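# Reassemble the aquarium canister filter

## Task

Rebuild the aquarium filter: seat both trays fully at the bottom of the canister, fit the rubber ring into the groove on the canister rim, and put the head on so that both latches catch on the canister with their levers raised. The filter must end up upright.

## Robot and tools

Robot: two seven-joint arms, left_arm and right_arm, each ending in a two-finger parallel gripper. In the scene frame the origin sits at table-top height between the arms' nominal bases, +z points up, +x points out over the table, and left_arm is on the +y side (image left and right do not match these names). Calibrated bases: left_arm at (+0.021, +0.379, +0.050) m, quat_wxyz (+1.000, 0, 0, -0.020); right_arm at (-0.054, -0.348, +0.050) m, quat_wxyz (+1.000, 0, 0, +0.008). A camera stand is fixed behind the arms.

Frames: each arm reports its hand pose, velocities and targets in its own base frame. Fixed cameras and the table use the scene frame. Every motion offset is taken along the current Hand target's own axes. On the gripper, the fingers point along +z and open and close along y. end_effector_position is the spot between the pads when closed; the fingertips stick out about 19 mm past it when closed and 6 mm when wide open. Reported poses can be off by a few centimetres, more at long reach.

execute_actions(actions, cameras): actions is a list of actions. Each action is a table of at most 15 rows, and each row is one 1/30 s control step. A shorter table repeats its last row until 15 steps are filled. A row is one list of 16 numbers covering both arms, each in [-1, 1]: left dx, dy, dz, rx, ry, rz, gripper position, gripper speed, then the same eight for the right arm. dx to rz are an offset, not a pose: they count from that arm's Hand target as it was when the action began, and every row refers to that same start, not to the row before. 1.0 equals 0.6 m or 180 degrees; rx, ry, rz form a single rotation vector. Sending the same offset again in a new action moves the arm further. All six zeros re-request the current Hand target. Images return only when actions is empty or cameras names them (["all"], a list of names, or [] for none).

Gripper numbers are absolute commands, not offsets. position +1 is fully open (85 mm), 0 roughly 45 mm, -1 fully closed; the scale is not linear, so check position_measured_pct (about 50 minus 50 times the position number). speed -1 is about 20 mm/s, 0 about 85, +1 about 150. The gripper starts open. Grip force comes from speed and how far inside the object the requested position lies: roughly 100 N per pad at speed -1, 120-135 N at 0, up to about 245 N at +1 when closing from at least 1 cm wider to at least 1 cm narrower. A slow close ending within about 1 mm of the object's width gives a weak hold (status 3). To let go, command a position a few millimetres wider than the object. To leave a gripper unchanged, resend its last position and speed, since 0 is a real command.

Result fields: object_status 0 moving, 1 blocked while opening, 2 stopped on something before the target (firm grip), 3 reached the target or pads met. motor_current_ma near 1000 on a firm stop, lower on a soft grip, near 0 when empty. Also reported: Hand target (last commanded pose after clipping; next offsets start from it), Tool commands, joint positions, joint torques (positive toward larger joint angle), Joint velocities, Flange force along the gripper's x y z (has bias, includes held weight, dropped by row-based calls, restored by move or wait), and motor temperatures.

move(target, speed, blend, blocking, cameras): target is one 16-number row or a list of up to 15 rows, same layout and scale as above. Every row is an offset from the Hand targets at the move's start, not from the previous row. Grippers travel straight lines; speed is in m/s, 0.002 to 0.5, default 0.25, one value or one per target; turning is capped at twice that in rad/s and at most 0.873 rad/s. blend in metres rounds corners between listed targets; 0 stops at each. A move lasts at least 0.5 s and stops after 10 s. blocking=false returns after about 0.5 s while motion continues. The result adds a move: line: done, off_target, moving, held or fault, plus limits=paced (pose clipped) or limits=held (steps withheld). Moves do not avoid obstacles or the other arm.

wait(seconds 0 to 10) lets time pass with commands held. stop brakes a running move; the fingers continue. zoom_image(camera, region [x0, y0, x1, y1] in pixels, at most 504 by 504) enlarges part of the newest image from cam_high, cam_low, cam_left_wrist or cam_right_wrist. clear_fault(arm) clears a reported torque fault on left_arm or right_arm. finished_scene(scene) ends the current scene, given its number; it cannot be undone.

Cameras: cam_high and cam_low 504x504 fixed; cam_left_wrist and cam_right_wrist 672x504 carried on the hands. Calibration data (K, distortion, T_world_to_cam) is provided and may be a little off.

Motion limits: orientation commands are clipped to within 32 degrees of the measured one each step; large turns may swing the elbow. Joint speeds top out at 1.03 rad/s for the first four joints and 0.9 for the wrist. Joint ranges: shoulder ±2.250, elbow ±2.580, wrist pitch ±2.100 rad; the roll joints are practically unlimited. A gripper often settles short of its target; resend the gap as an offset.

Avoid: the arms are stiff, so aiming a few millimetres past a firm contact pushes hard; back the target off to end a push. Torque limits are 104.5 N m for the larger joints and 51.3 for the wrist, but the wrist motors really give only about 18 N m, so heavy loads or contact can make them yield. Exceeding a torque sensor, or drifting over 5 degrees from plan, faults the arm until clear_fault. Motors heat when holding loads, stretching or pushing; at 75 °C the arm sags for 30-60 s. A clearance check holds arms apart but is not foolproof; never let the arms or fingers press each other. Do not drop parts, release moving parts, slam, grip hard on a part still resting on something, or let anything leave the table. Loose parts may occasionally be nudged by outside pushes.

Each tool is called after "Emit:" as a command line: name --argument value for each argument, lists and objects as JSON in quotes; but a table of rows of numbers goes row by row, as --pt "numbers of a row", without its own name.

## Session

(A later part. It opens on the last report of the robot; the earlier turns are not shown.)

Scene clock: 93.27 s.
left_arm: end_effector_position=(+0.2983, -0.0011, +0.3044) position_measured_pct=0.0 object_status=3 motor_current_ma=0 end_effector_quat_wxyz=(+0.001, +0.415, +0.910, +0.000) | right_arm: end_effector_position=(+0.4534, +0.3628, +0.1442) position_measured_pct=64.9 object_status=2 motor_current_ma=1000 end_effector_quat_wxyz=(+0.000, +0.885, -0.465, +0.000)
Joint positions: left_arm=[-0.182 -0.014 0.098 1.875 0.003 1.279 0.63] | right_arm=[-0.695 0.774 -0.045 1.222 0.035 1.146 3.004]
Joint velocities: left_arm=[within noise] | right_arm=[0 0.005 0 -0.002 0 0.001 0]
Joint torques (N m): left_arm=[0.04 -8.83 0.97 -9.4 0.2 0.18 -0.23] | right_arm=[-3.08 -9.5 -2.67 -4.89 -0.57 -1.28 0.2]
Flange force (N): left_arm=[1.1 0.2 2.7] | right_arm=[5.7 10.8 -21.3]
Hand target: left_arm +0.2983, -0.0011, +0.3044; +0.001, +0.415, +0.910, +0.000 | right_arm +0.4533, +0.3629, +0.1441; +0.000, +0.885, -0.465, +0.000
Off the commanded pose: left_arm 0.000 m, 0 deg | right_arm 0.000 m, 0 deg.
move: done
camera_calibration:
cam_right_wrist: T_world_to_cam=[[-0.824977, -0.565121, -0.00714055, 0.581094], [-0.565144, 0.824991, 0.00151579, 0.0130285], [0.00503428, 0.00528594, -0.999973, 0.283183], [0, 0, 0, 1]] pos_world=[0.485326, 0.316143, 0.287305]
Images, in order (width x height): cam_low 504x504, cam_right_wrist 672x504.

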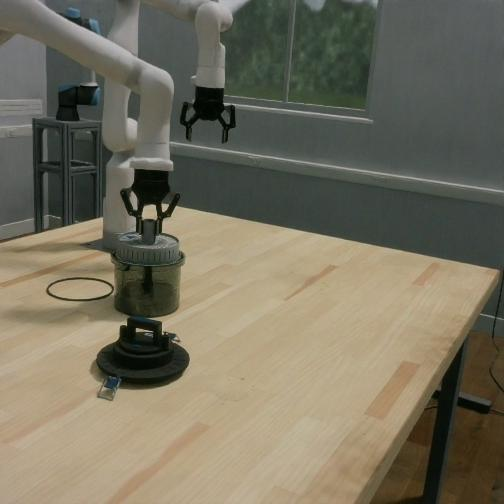

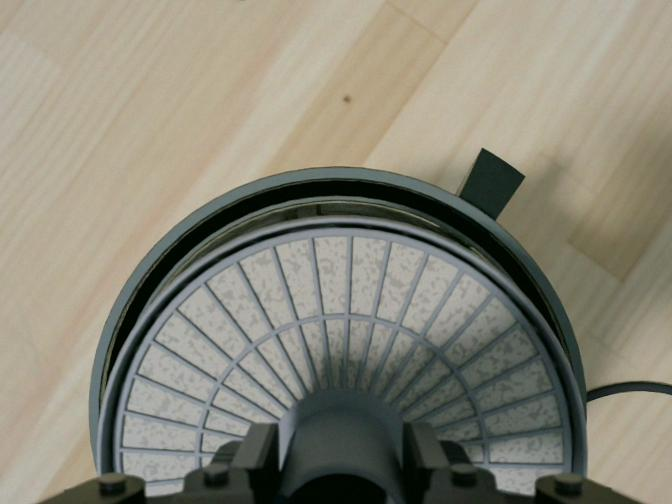

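Emit:
move --target '[0,0,0,0,0,0,1,-0.5,0,-0.0025,-0.0167,0,0,0,-0.6,-1]' --speed 0.04 --cameras '["cam_low","cam_high"]'

Emit:
zoom_image --camera "cam_low" --region '[100, 210, 200, 330]'

Emit:
zoom_image --camera "cam_high" --region '[160, 140, 270, 260]'

Scene clock: 95.83 s.
left_arm: end_effector_position=(+0.2983, -0.0011, +0.3044) position_measured_pct=0.0 object_status=3 motor_current_ma=0 end_effector_quat_wxyz=(+0.001, +0.415, +0.910, +0.000) | right_arm: end_effector_position=(+0.4545, +0.3637, +0.1541) position_measured_pct=64.9 object_status=2 motor_current_ma=1000 end_effector_quat_wxyz=(+0.000, +0.885, -0.465, +0.000)
Joint positions: left_arm=[-0.182 -0.014 0.098 1.875 0.003 1.279 0.63] | right_arm=[-0.695 0.768 -0.044 1.201 0.034 1.174 3.005]
Joint torques (N m): left_arm=[-0.1 -8.8 0.99 -9.34 0.16 0.13 -0.18] | right_arm=[-0.37 -22.36 -1.25 -10.1 -0.4 -0.15 0.4]
Flange force (N): left_arm=[1.1 0.2 2.4] | right_arm=[0.5 8.2 2.0]
Hand target: left_arm +0.2983, -0.0011, +0.3044; +0.001, +0.415, +0.910, +0.000 | right_arm +0.4546, +0.3637, +0.1541; +0.000, +0.885, -0.465, +0.000
Off the commanded pose: left_arm 0.000 m, 0 deg | right_arm 0.000 m, 0 deg.
move: done
Images, in order (width x height): cam_high 504x504, cam_low 504x504.

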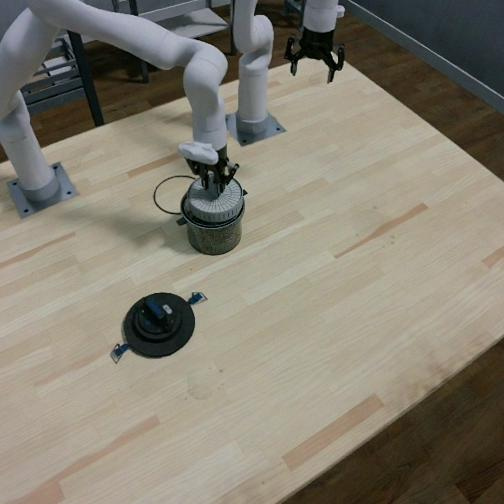

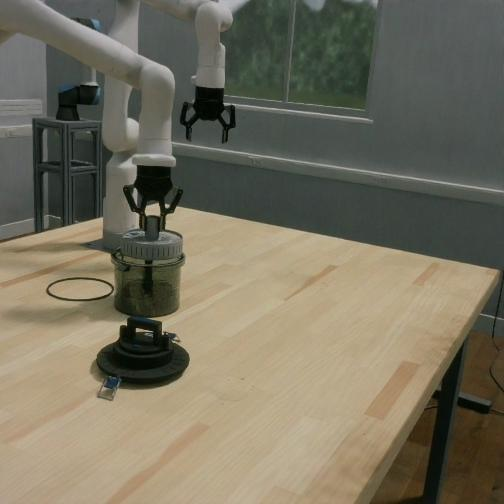

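Scaled by 4.200.

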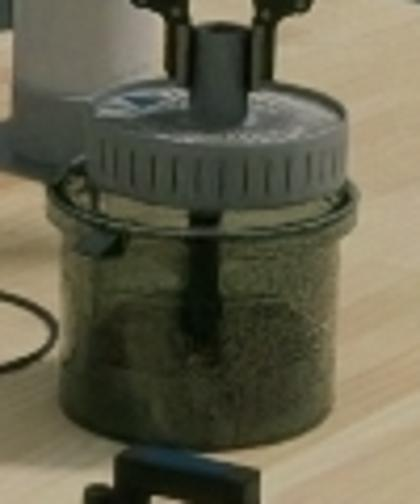

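Scaled by 4.200.

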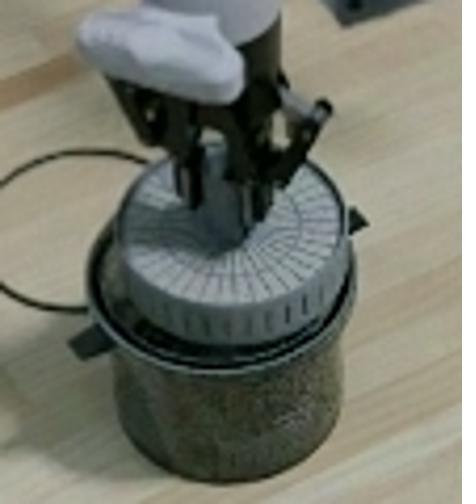

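Emit:
execute_actions --actions '[]' --cameras '["cam_right_wrist","cam_low","cam_high"]'

Emit:
zoom_image --camera "cam_right_wrist" --region '[60, 150, 340, 480]'

Emit:
zoom_image --camera "cam_right_wrist" --region '[340, 130, 620, 480]'

Emit:
zoom_image --camera "cam_low" --region '[100, 210, 200, 330]'

Emit:
zoom_image --camera "cam_high" --region '[160, 140, 270, 260]'

Scene clock: 97.10 s.
left_arm: end_effector_position=(+0.2983, -0.0011, +0.3044) position_measured_pct=0.0 object_status=3 motor_current_ma=0 end_effector_quat_wxyz=(+0.001, +0.415, +0.910, +0.000) | right_arm: end_effector_position=(+0.4546, +0.3637, +0.1541) position_measured_pct=64.9 object_status=2 motor_current_ma=1000 end_effector_quat_wxyz=(+0.000, +0.885, -0.465, +0.000)
Joint positions: left_arm=[-0.182 -0.014 0.098 1.875 0.003 1.279 0.63] | right_arm=[-0.695 0.768 -0.044 1.201 0.034 1.174 3.005]
Joint velocities: within noise
Joint torques (N m): left_arm=[0.04 -8.8 1.02 -9.41 0.2 0.13 -0.19] | right_arm=[-0.38 -22.4 -1.28 -9.89 -0.38 -0.13 0.42]
Motor temperatures (°C): left_arm=[38 35 32 36 38 42 49] | right_arm=[37 40 37 37 51 50 39]
Flange force (N): left_arm=[1.4 0.2 2.5] | right_arm=[0.4 7.2 1.7]
Hand target: left_arm +0.2983, -0.0011, +0.3044; +0.001, +0.415, +0.910, +0.000 | right_arm +0.4546, +0.3637, +0.1541; +0.000, +0.885, -0.465, +0.000
Tool commands: left_gripper/position=+1.0 left_gripper/speed=-0.5 right_gripper/position=-0.6 right_gripper/speed=-1.0
Off the commanded pose: left_arm 0.000 m, 0 deg | right_arm 0.000 m, 0 deg.
camera_calibration:
cam_right_wrist: T_world_to_cam=[[-0.82493, -0.565193, -0.00692013, 0.582597], [-0.565214, 0.824943, 0.00154541, 0.0129896], [0.00483526, 0.00518621, -0.999975, 0.293301], [0, 0, 0, 1]] pos_world=[0.486526, 0.317043, 0.297305]
Images, in order (width x height): cam_high 504x504, cam_low 504x504, cam_right_wrist 672x504.

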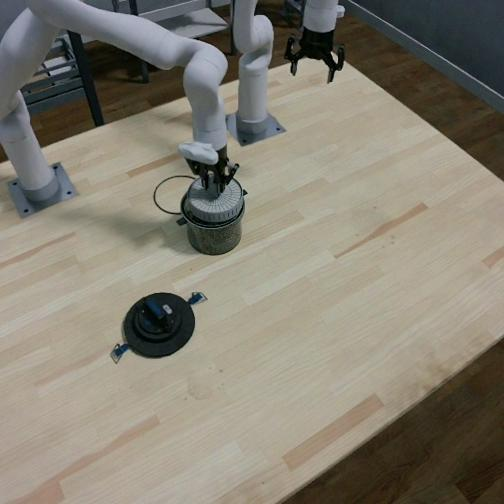

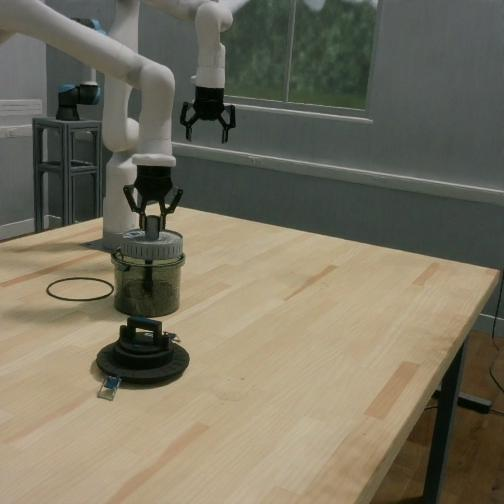

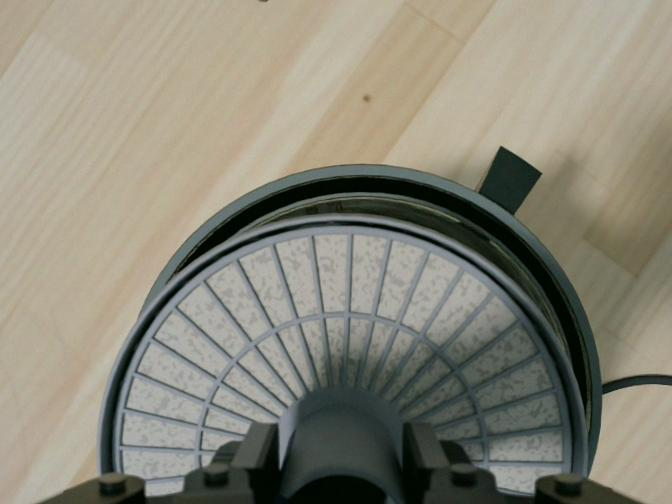

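Scaled by 1.527.

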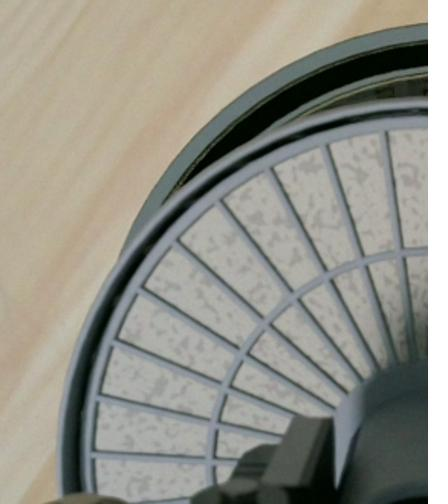

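Scaled by 1.440.

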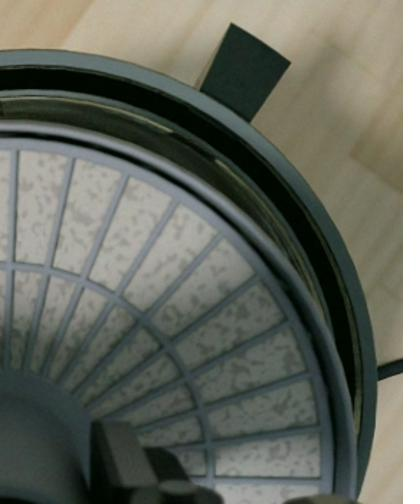

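Scaled by 4.200.

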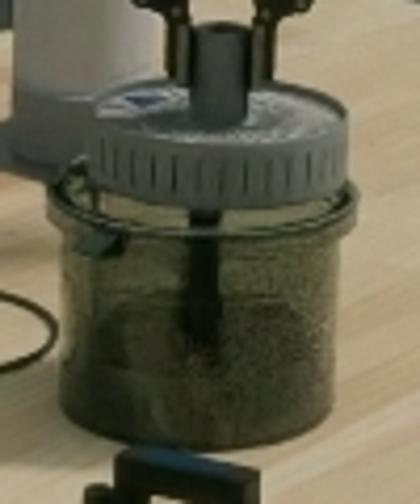

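Scaled by 4.200.

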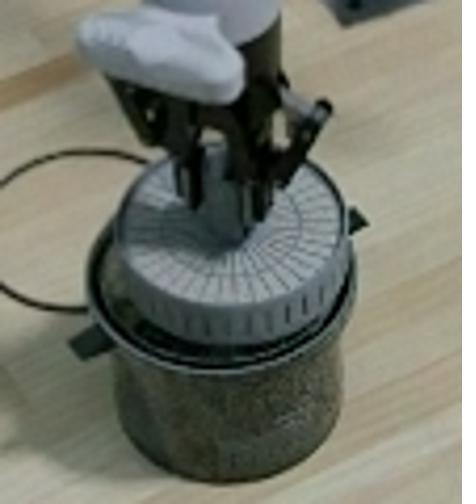

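Emit:
move --target '[0,0,0,0,0,0,1,-0.5,0.0025,0.011,0,0,0,0,-0.6,-1]' --speed 0.04 --cameras '["cam_right_wrist","cam_low","cam_high"]'

Emit:
zoom_image --camera "cam_right_wrist" --region '[60, 150, 340, 480]'

Emit:
zoom_image --camera "cam_right_wrist" --region '[340, 130, 620, 480]'

Emit:
zoom_image --camera "cam_low" --region '[100, 210, 200, 330]'

Emit:
zoom_image --camera "cam_high" --region '[160, 140, 270, 260]'

Scene clock: 99.10 s.
left_arm: end_effector_position=(+0.2983, -0.0011, +0.3044) position_measured_pct=0.0 object_status=3 motor_current_ma=0 end_effector_quat_wxyz=(+0.001, +0.415, +0.910, +0.000) | right_arm: end_effector_position=(+0.4500, +0.3587, +0.1542) position_measured_pct=64.9 object_status=2 motor_current_ma=1000 end_effector_quat_wxyz=(+0.000, +0.885, -0.465, +0.000)
Joint positions: left_arm=[-0.182 -0.014 0.098 1.875 0.003 1.279 0.63] | right_arm=[-0.693 0.752 -0.045 1.232 0.034 1.159 3.006]
Joint torques (N m): left_arm=[0 -8.8 1.04 -9.3 0.2 0.15 -0.21] | right_arm=[-0.37 -22.13 -1.29 -9.37 -0.41 -0.09 0.41]
Flange force (N): left_arm=[1.1 0.4 2.3] | right_arm=[0.3 5.0 1.2]
Hand target: left_arm +0.2983, -0.0011, +0.3044; +0.001, +0.415, +0.910, +0.000 | right_arm +0.4500, +0.3587, +0.1542; +0.000, +0.885, -0.465, +0.000
Off the commanded pose: left_arm 0.000 m, 0 deg | right_arm 0.000 m, 0 deg.
move: done
camera_calibration:
cam_right_wrist: T_world_to_cam=[[-0.824977, -0.565125, -0.00686258, 0.576043], [-0.565146, 0.82499, 0.00146383, 0.0145479], [0.00483431, 0.00508599, -0.999975, 0.29338], [0, 0, 0, 1]] pos_world=[0.482026, 0.312043, 0.297305]
Images, in order (width x height): cam_high 504x504, cam_low 504x504, cam_right_wrist 672x504.

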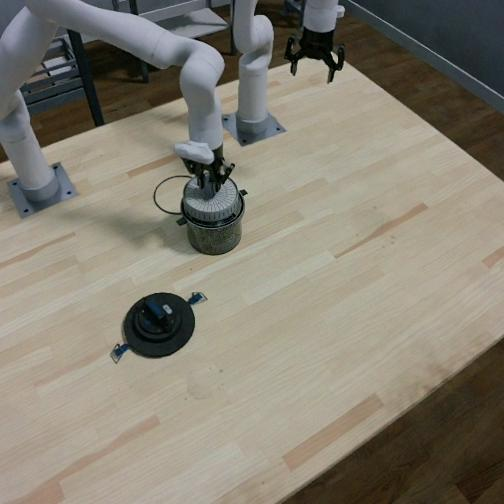

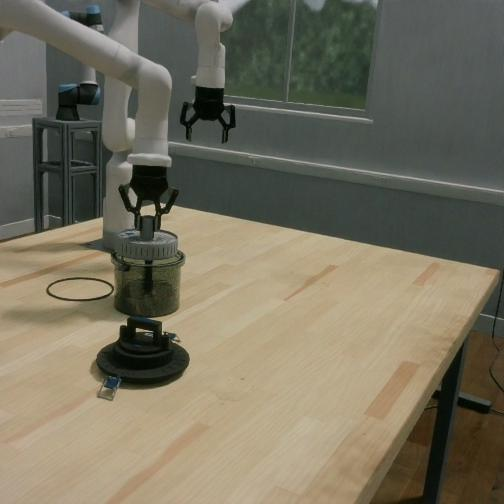

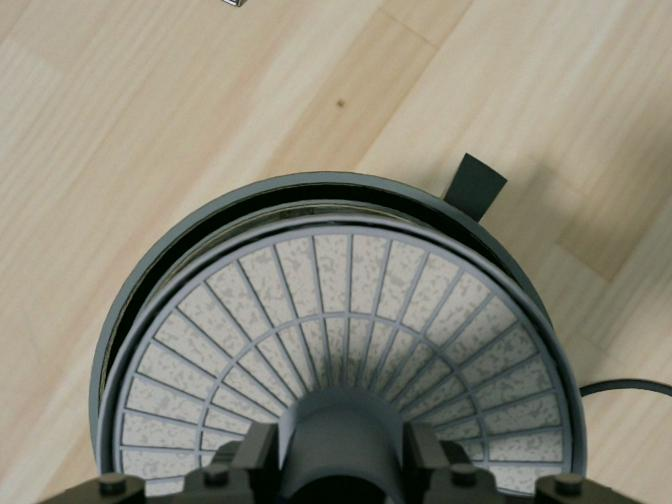

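Scaled by 1.527.

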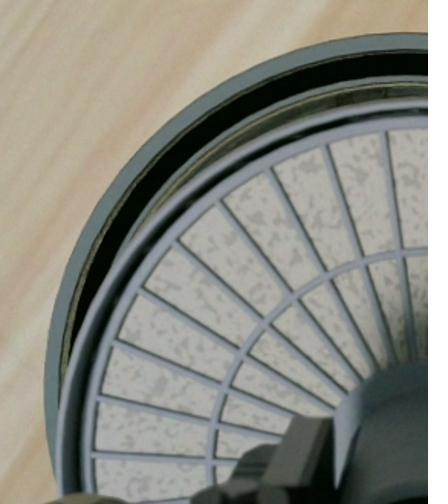

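Scaled by 1.440.

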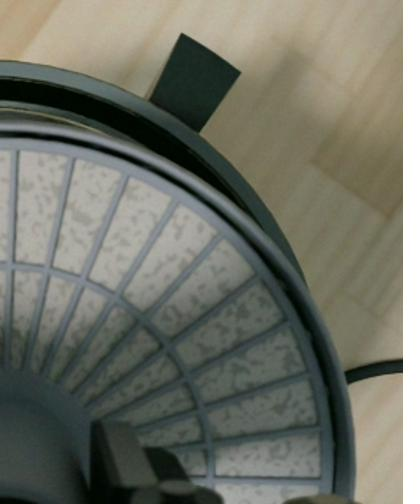

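Scaled by 4.200.

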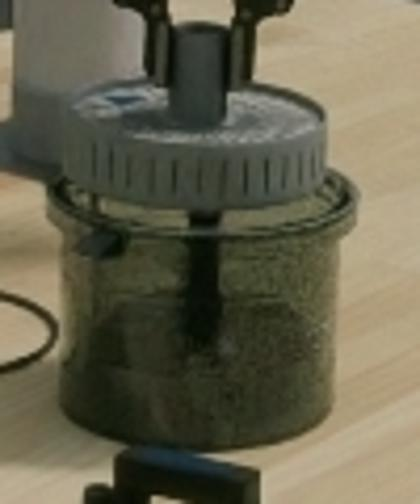

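Scaled by 4.200.

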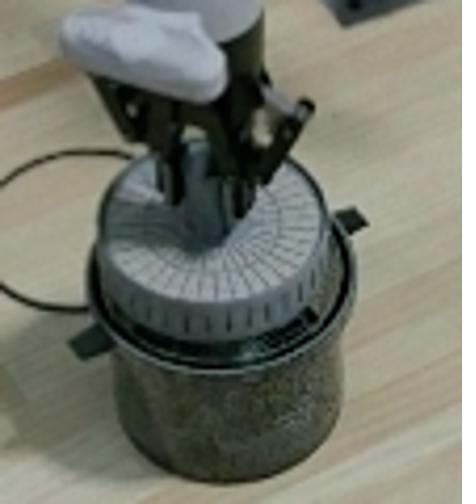

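Emit:
move --target '[0,0,0,0,0,0,1,-0.5,0.001,-0.0017,0,0,0,0,-0.6,-1]' --speed 0.04 --cameras '["cam_right_wrist","cam_low","cam_high"]'

Emit:
zoom_image --camera "cam_low" --region '[100, 210, 200, 330]'

Emit:
zoom_image --camera "cam_high" --region '[160, 140, 270, 260]'

Emit:
zoom_image --camera "cam_right_wrist" --region '[60, 150, 340, 480]'

Emit:
zoom_image --camera "cam_right_wrist" --region '[340, 130, 620, 480]'

Scene clock: 101.23 s.
left_arm: end_effector_position=(+0.2983, -0.0011, +0.3044) position_measured_pct=0.0 object_status=3 motor_current_ma=0 end_effector_quat_wxyz=(+0.001, +0.415, +0.910, +0.000) | right_arm: end_effector_position=(+0.4512, +0.3588, +0.1542) position_measured_pct=64.9 object_status=2 motor_current_ma=1000 end_effector_quat_wxyz=(+0.000, +0.885, -0.465, +0.000)
Joint positions: left_arm=[-0.182 -0.014 0.098 1.875 0.003 1.279 0.63] | right_arm=[-0.692 0.755 -0.045 1.228 0.034 1.161 3.007]
Joint torques (N m): left_arm=[-0.1 -8.82 1.04 -9.36 0.18 0.08 -0.21] | right_arm=[-0.42 -22.02 -1.28 -9.82 -0.41 -0.12 0.4]
Flange force (N): left_arm=[1.1 0.2 2.3] | right_arm=[0.5 7.3 1.6]
Hand target: left_arm +0.2983, -0.0011, +0.3044; +0.001, +0.415, +0.910, +0.000 | right_arm +0.4512, +0.3588, +0.1541; +0.000, +0.885, -0.465, +0.000
Off the commanded pose: left_arm 0.000 m, 0 deg | right_arm 0.000 m, 0 deg.
move: done
camera_calibration:
cam_right_wrist: T_world_to_cam=[[-0.82493, -0.565191, -0.00700261, 0.577048], [-0.565213, 0.824944, 0.0014889, 0.0151262], [0.00493525, 0.00518621, -0.999974, 0.293294], [0, 0, 0, 1]] pos_world=[0.483126, 0.312143, 0.297305]
Images, in order (width x height): cam_high 504x504, cam_low 504x504, cam_right_wrist 672x504.

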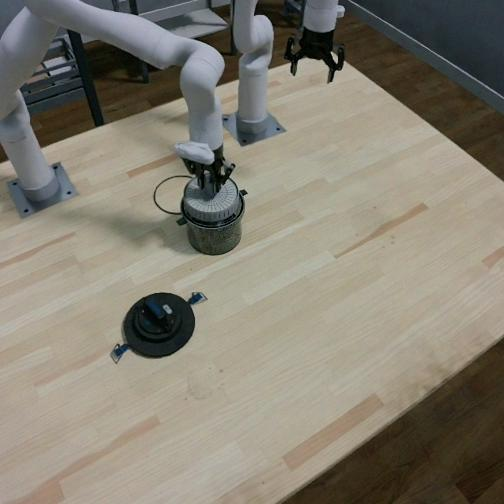

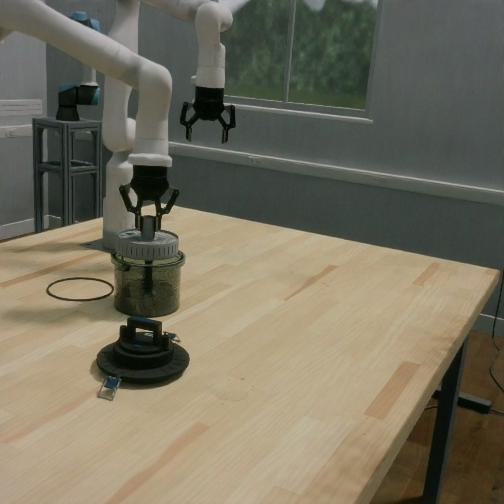

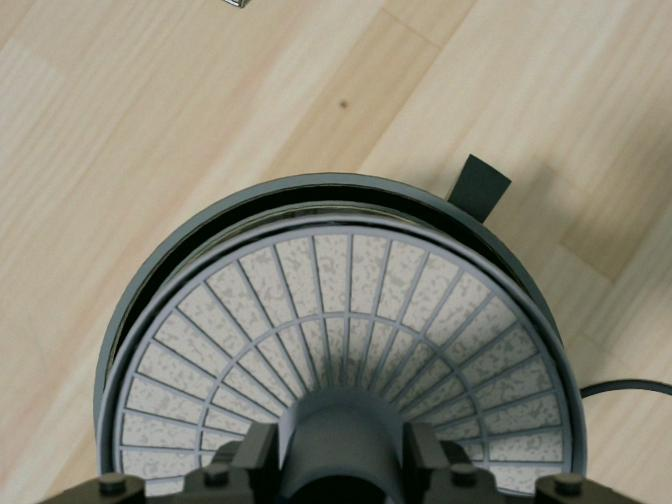

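Scaled by 4.200.

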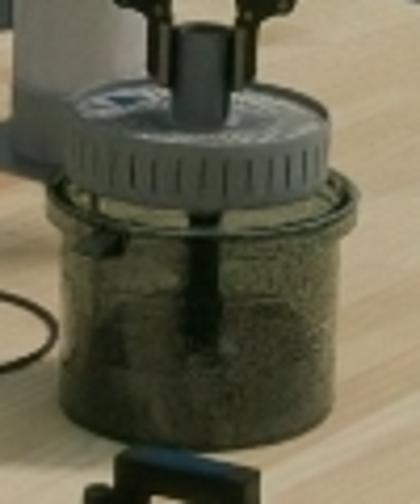

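Scaled by 4.200.

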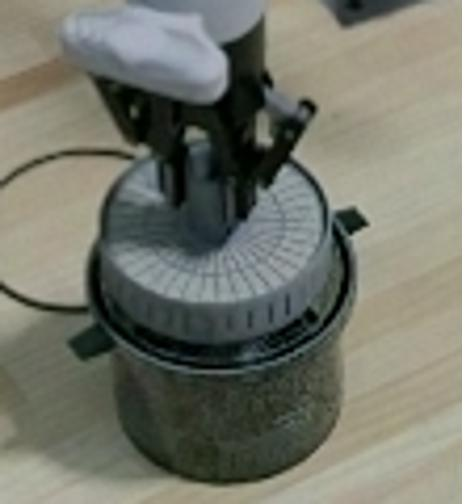

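Scaled by 1.527.

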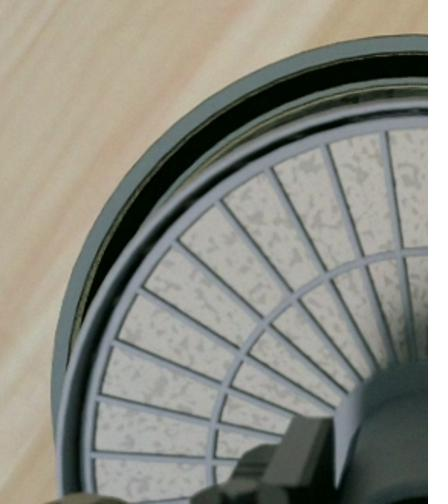

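Scaled by 1.440.

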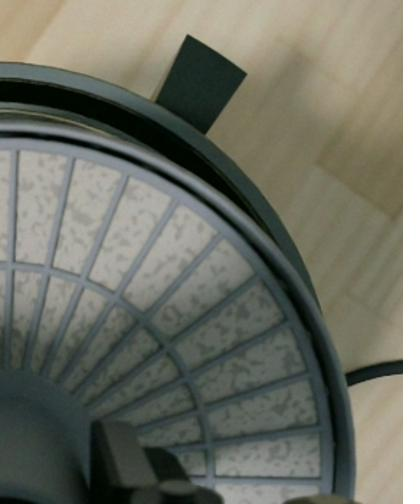

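Emit:
move --pt "0 0 0 0 0 0 1 -0.5 0.0012 -0.0028 0 0 0 0 -0.6 -1" --pt "0 0 0 0 0 0 1 -0.5 0.0012 -0.0028 0.0117 0 0 0 -0.6 -1" --speed 0.03 --cameras '["cam_right_wrist","cam_low","cam_high"]'

Emit:
zoom_image --camera "cam_low" --region '[100, 210, 200, 330]'

Emit:
zoom_image --camera "cam_high" --region '[160, 140, 270, 260]'

Scene clock: 103.00 s.
left_arm: end_effector_position=(+0.2983, -0.0011, +0.3044) position_measured_pct=0.0 object_status=3 motor_current_ma=0 end_effector_quat_wxyz=(+0.001, +0.415, +0.910, +0.000) | right_arm: end_effector_position=(+0.4530, +0.3592, +0.1472) position_measured_pct=64.9 object_status=2 motor_current_ma=1000 end_effector_quat_wxyz=(+0.000, +0.885, -0.465, +0.000)
Joint positions: left_arm=[-0.182 -0.014 0.098 1.875 0.003 1.279 0.63] | right_arm=[-0.691 0.765 -0.045 1.23 0.035 1.148 3.008]
Joint torques (N m): left_arm=[-0.06 -8.76 0.98 -9.34 0.23 0.13 -0.22] | right_arm=[-0.41 -21.93 -1.23 -9.67 -0.39 -0.2 0.4]
Flange force (N): left_arm=[1.1 0.1 2.3] | right_arm=[0.5 7.1 0.9]
Hand target: left_arm +0.2983, -0.0011, +0.3044; +0.001, +0.415, +0.910, +0.000 | right_arm +0.4529, +0.3592, +0.1471; +0.000, +0.885, -0.465, +0.000
Off the commanded pose: left_arm 0.000 m, 0 deg | right_arm 0.000 m, 0 deg.
move: done
camera_calibration:
cam_right_wrist: T_world_to_cam=[[-0.824977, -0.565124, -0.00694507, 0.578694], [-0.565145, 0.82499, 0.00140733, 0.0158003], [0.0049343, 0.00508598, -0.999975, 0.286315], [0, 0, 0, 1]] pos_world=[0.484926, 0.312543, 0.290305]
Images, in order (width x height): cam_high 504x504, cam_low 504x504, cam_right_wrist 672x504.

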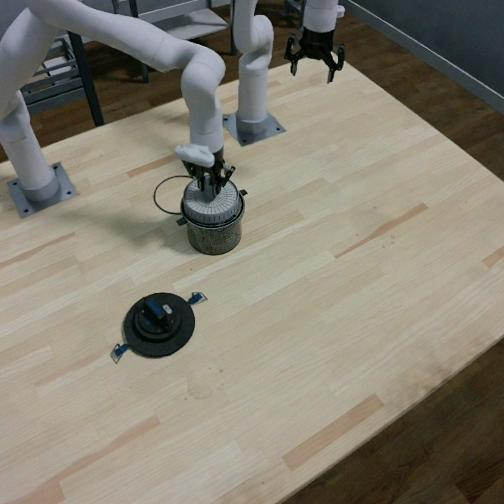

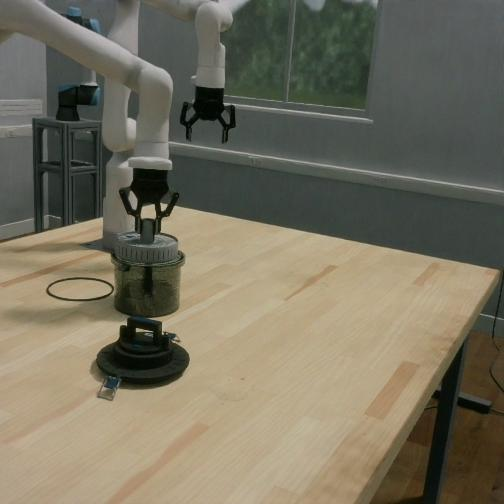

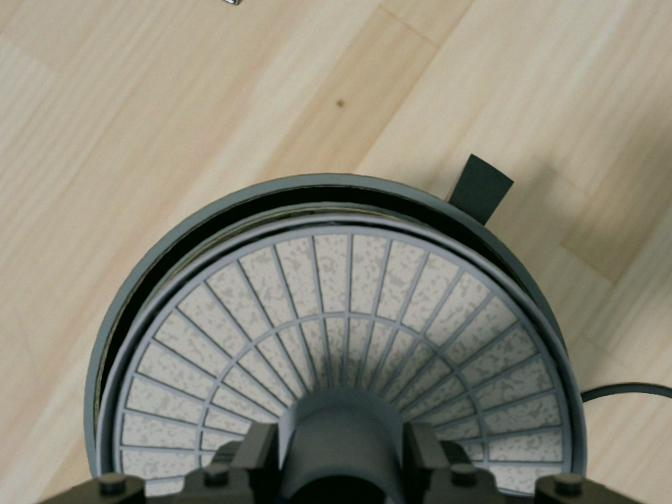

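Scaled by 4.200.

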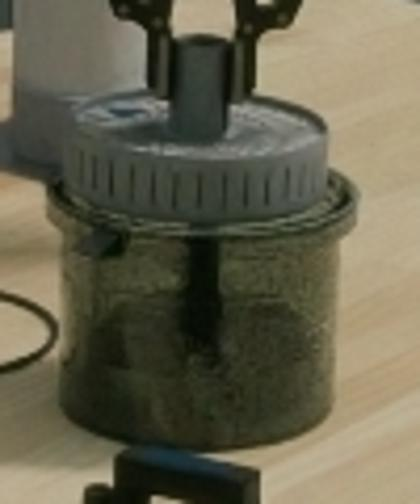

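Scaled by 4.200.

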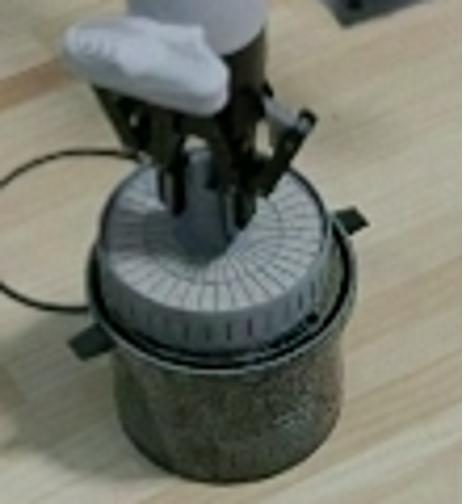

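Emit:
move --target '[0,0,0,0,0,0,1,-0.5,0.0018,-0.005,0,0,0,0,-0.6,-1]' --speed 0.03 --cameras '["cam_right_wrist","cam_low","cam_high"]'

Emit:
zoom_image --camera "cam_low" --region '[100, 210, 200, 330]'

Emit:
zoom_image --camera "cam_high" --region '[160, 140, 270, 260]'

Scene clock: 104.27 s.
left_arm: end_effector_position=(+0.2983, -0.0011, +0.3044) position_measured_pct=0.0 object_status=3 motor_current_ma=0 end_effector_quat_wxyz=(+0.001, +0.415, +0.910, +0.000) | right_arm: end_effector_position=(+0.4560, +0.3600, +0.1471) position_measured_pct=64.9 object_status=2 motor_current_ma=1000 end_effector_quat_wxyz=(+0.000, +0.885, -0.465, +0.000)
Joint positions: left_arm=[-0.182 -0.014 0.098 1.875 0.003 1.279 0.63] | right_arm=[-0.689 0.772 -0.045 1.217 0.035 1.154 3.011]
Joint torques (N m): left_arm=[0.05 -8.81 0.99 -9.33 0.17 0.13 -0.2] | right_arm=[-0.51 -22.27 -1.27 -9.66 -0.4 -0.1 0.41]
Flange force (N): left_arm=[1.2 0.4 2.3] | right_arm=[0.6 6.7 1.4]
Hand target: left_arm +0.2983, -0.0011, +0.3044; +0.001, +0.415, +0.910, +0.000 | right_arm +0.4560, +0.3600, +0.1471; +0.000, +0.885, -0.465, +0.000
Off the commanded pose: left_arm 0.000 m, 0 deg | right_arm 0.000 m, 0 deg.
move: done
camera_calibration:
cam_right_wrist: T_world_to_cam=[[-0.824977, -0.565124, -0.00691907, 0.581696], [-0.565145, 0.82499, 0.00154633, 0.016852], [0.0048343, 0.00518597, -0.999975, 0.286213], [0, 0, 0, 1]] pos_world=[0.488026, 0.313343, 0.290205]
Images, in order (width x height): cam_high 504x504, cam_low 504x504, cam_right_wrist 672x504.

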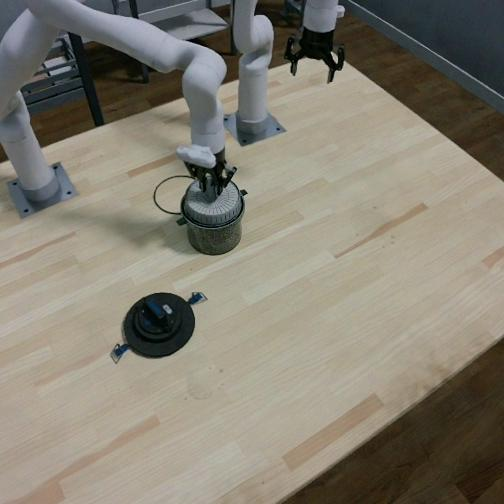

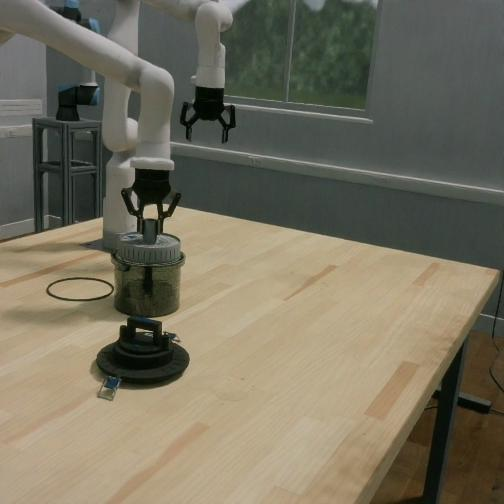

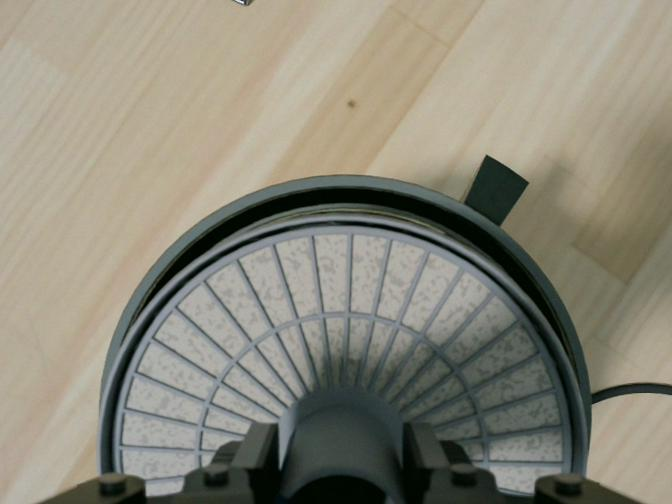

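Scaled by 4.200.

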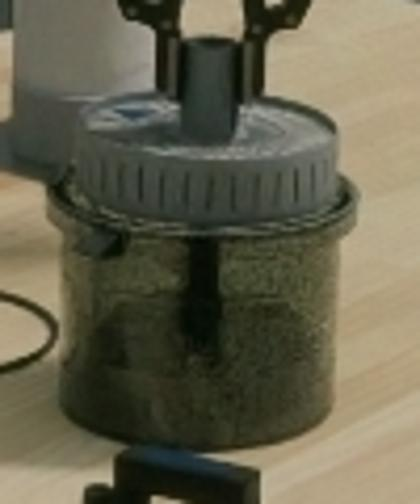

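Scaled by 4.200.

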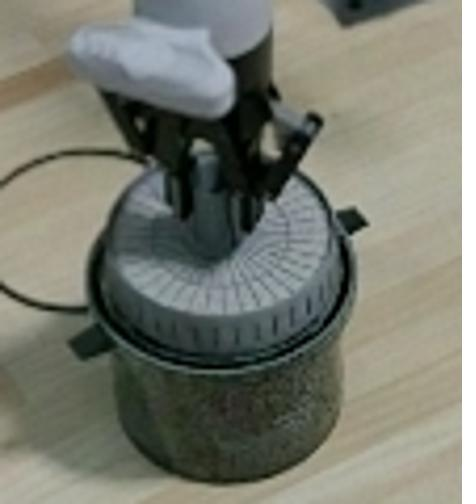

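Emit:
move --target '[0,0,0,0,0,0,1,-0.5,-0.0037,0.0025,0,0,0,0,-0.6,-1]' --speed 0.03 --cameras '["cam_right_wrist","cam_low","cam_high"]'

Emit:
zoom_image --camera "cam_low" --region '[100, 210, 200, 330]'

Emit:
zoom_image --camera "cam_high" --region '[160, 140, 270, 260]'

Scene clock: 106.40 s.
left_arm: end_effector_position=(+0.2983, -0.0011, +0.3044) position_measured_pct=0.0 object_status=3 motor_current_ma=0 end_effector_quat_wxyz=(+0.001, +0.415, +0.910, +0.000) | right_arm: end_effector_position=(+0.4536, +0.3609, +0.1471) position_measured_pct=64.9 object_status=2 motor_current_ma=1000 end_effector_quat_wxyz=(+0.000, +0.885, -0.465, +0.000)
Joint positions: left_arm=[-0.182 -0.014 0.098 1.875 0.003 1.279 0.63] | right_arm=[-0.692 0.769 -0.045 1.223 0.035 1.151 3.007]
Joint torques (N m): left_arm=[0.02 -8.79 1 -9.42 0.22 0.08 -0.22] | right_arm=[-0.45 -22.31 -1.28 -9.98 -0.4 -0.1 0.38]
Flange force (N): left_arm=[1.3 0.1 2.4] | right_arm=[0.7 8.1 1.9]
Hand target: left_arm +0.2983, -0.0011, +0.3044; +0.001, +0.415, +0.910, +0.000 | right_arm +0.4535, +0.3610, +0.1471; +0.000, +0.885, -0.465, +0.000
Off the commanded pose: left_arm 0.000 m, 0 deg | right_arm 0.000 m, 0 deg.
move: done
camera_calibration:
cam_right_wrist: T_world_to_cam=[[-0.82493, -0.565192, -0.0069461, 0.580231], [-0.565213, 0.824944, 0.00140642, 0.0148415], [0.00493525, 0.00508623, -0.999975, 0.286203], [0, 0, 0, 1]] pos_world=[0.485626, 0.314243, 0.290205]
Images, in order (width x height): cam_high 504x504, cam_low 504x504, cam_right_wrist 672x504.

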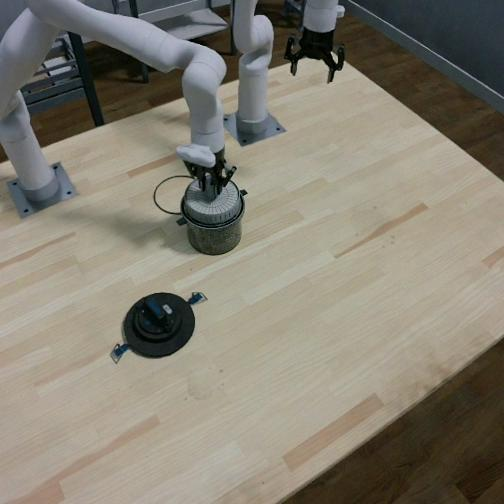

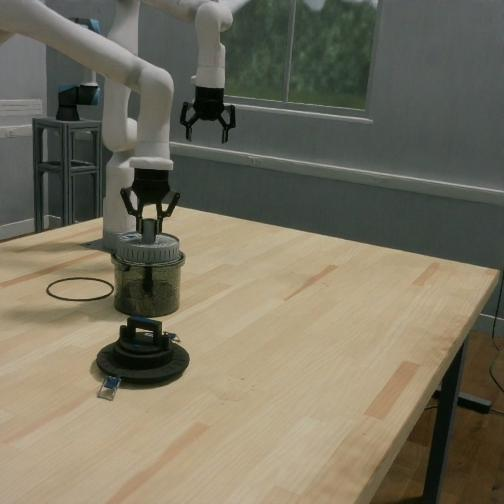

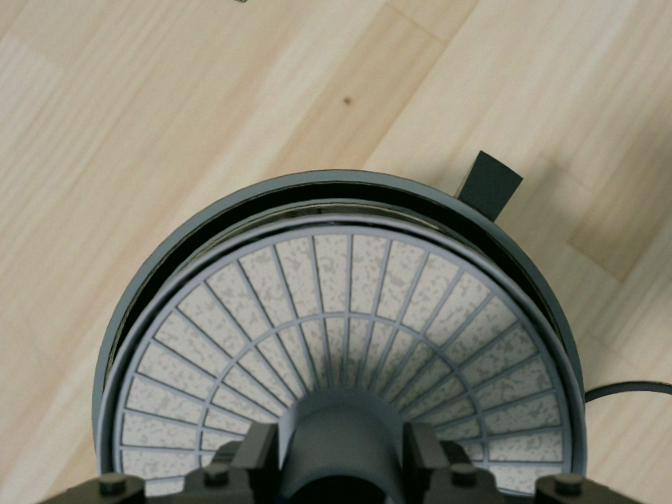

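Scaled by 4.200.

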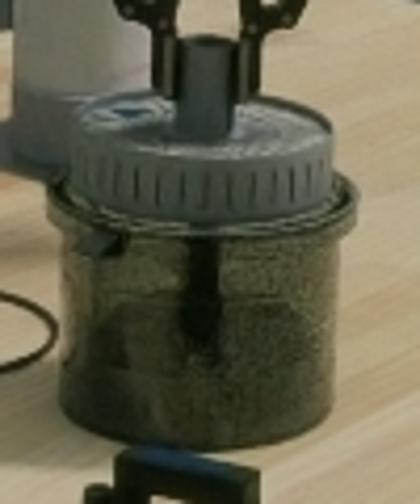

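Scaled by 4.200.

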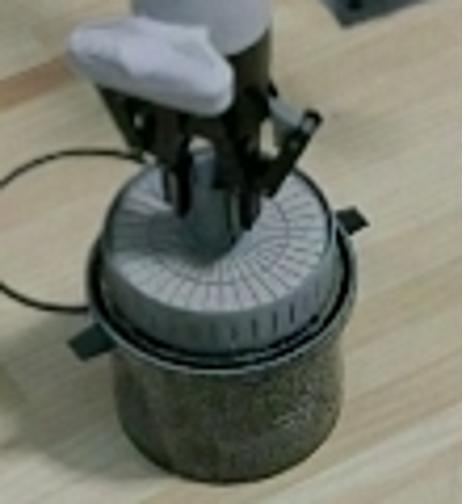

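Emit:
move --target '[0,0,0,0,0,0,1,-0.5,0,-0.0008,0.01,0,0,0,-0.6,-1]' --speed 0.02 --cameras '["cam_right_wrist","cam_low","cam_high"]'

Emit:
zoom_image --camera "cam_low" --region '[100, 210, 200, 330]'

Emit:
zoom_image --camera "cam_high" --region '[160, 140, 270, 260]'

Scene clock: 107.73 s.
left_arm: end_effector_position=(+0.2983, -0.0011, +0.3044) position_measured_pct=0.0 object_status=3 motor_current_ma=0 end_effector_quat_wxyz=(+0.001, +0.415, +0.910, +0.000) | right_arm: end_effector_position=(+0.4540, +0.3613, +0.1415) position_measured_pct=64.9 object_status=2 motor_current_ma=1000 end_effector_quat_wxyz=(+0.000, +0.885, -0.465, +0.000)
Joint positions: left_arm=[-0.182 -0.014 0.098 1.875 0.003 1.279 0.63] | right_arm=[-0.692 0.776 -0.045 1.229 0.035 1.138 3.007]
Joint torques (N m): left_arm=[-0.04 -8.82 0.99 -9.36 0.21 0.15 -0.21] | right_arm=[-1.36 15.96 -1.54 2.87 -0.16 -5.24 0.31]
Flange force (N): left_arm=[1.0 0.3 2.5] | right_arm=[3.5 23.8 -68.5]
Hand target: left_arm +0.2983, -0.0011, +0.3044; +0.001, +0.415, +0.910, +0.000 | right_arm +0.4539, +0.3612, +0.1411; +0.000, +0.885, -0.465, +0.000
Off the commanded pose: left_arm 0.000 m, 0 deg | right_arm 0.000 m, 0 deg.
move: done
camera_calibration:
cam_right_wrist: T_world_to_cam=[[-0.824931, -0.565183, -0.00755854, 0.58084], [-0.565208, 0.824947, 0.00159279, 0.0146317], [0.00533518, 0.00558609, -0.99997, 0.280346], [0, 0, 0, 1]] pos_world=[0.485927, 0.314644, 0.284705]
Images, in order (width x height): cam_high 504x504, cam_low 504x504, cam_right_wrist 672x504.

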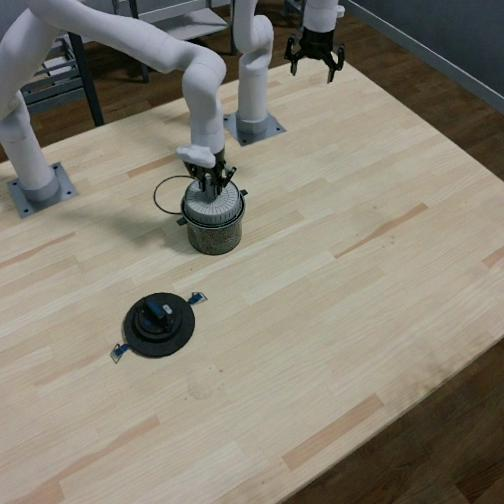

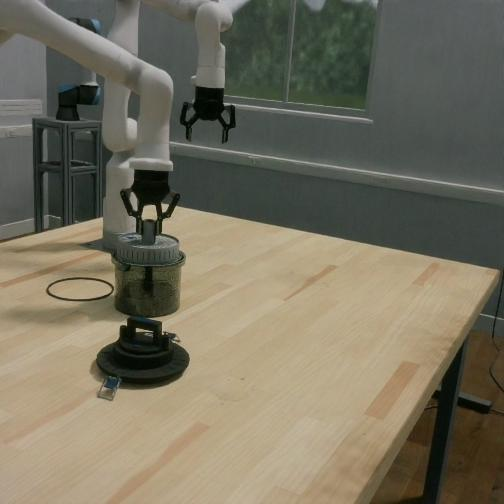

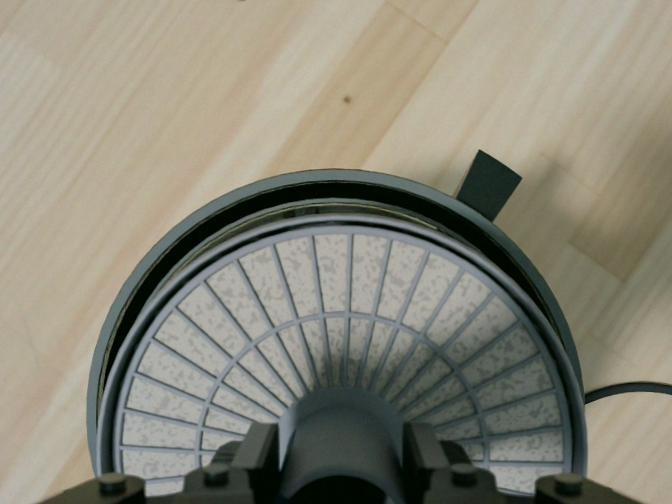

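Scaled by 4.200.

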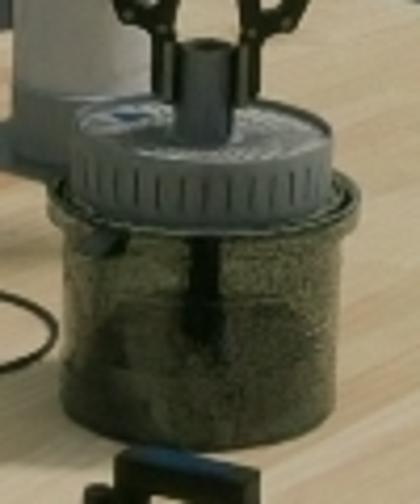

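Scaled by 4.200.

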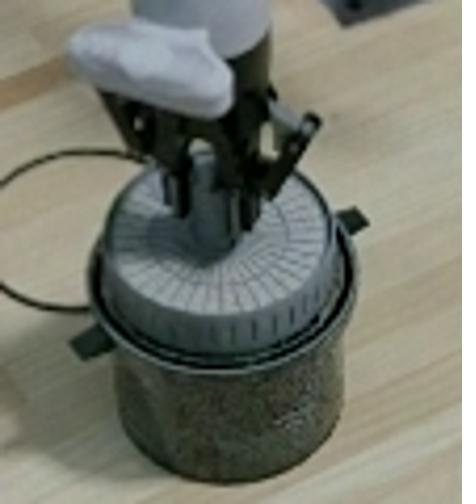

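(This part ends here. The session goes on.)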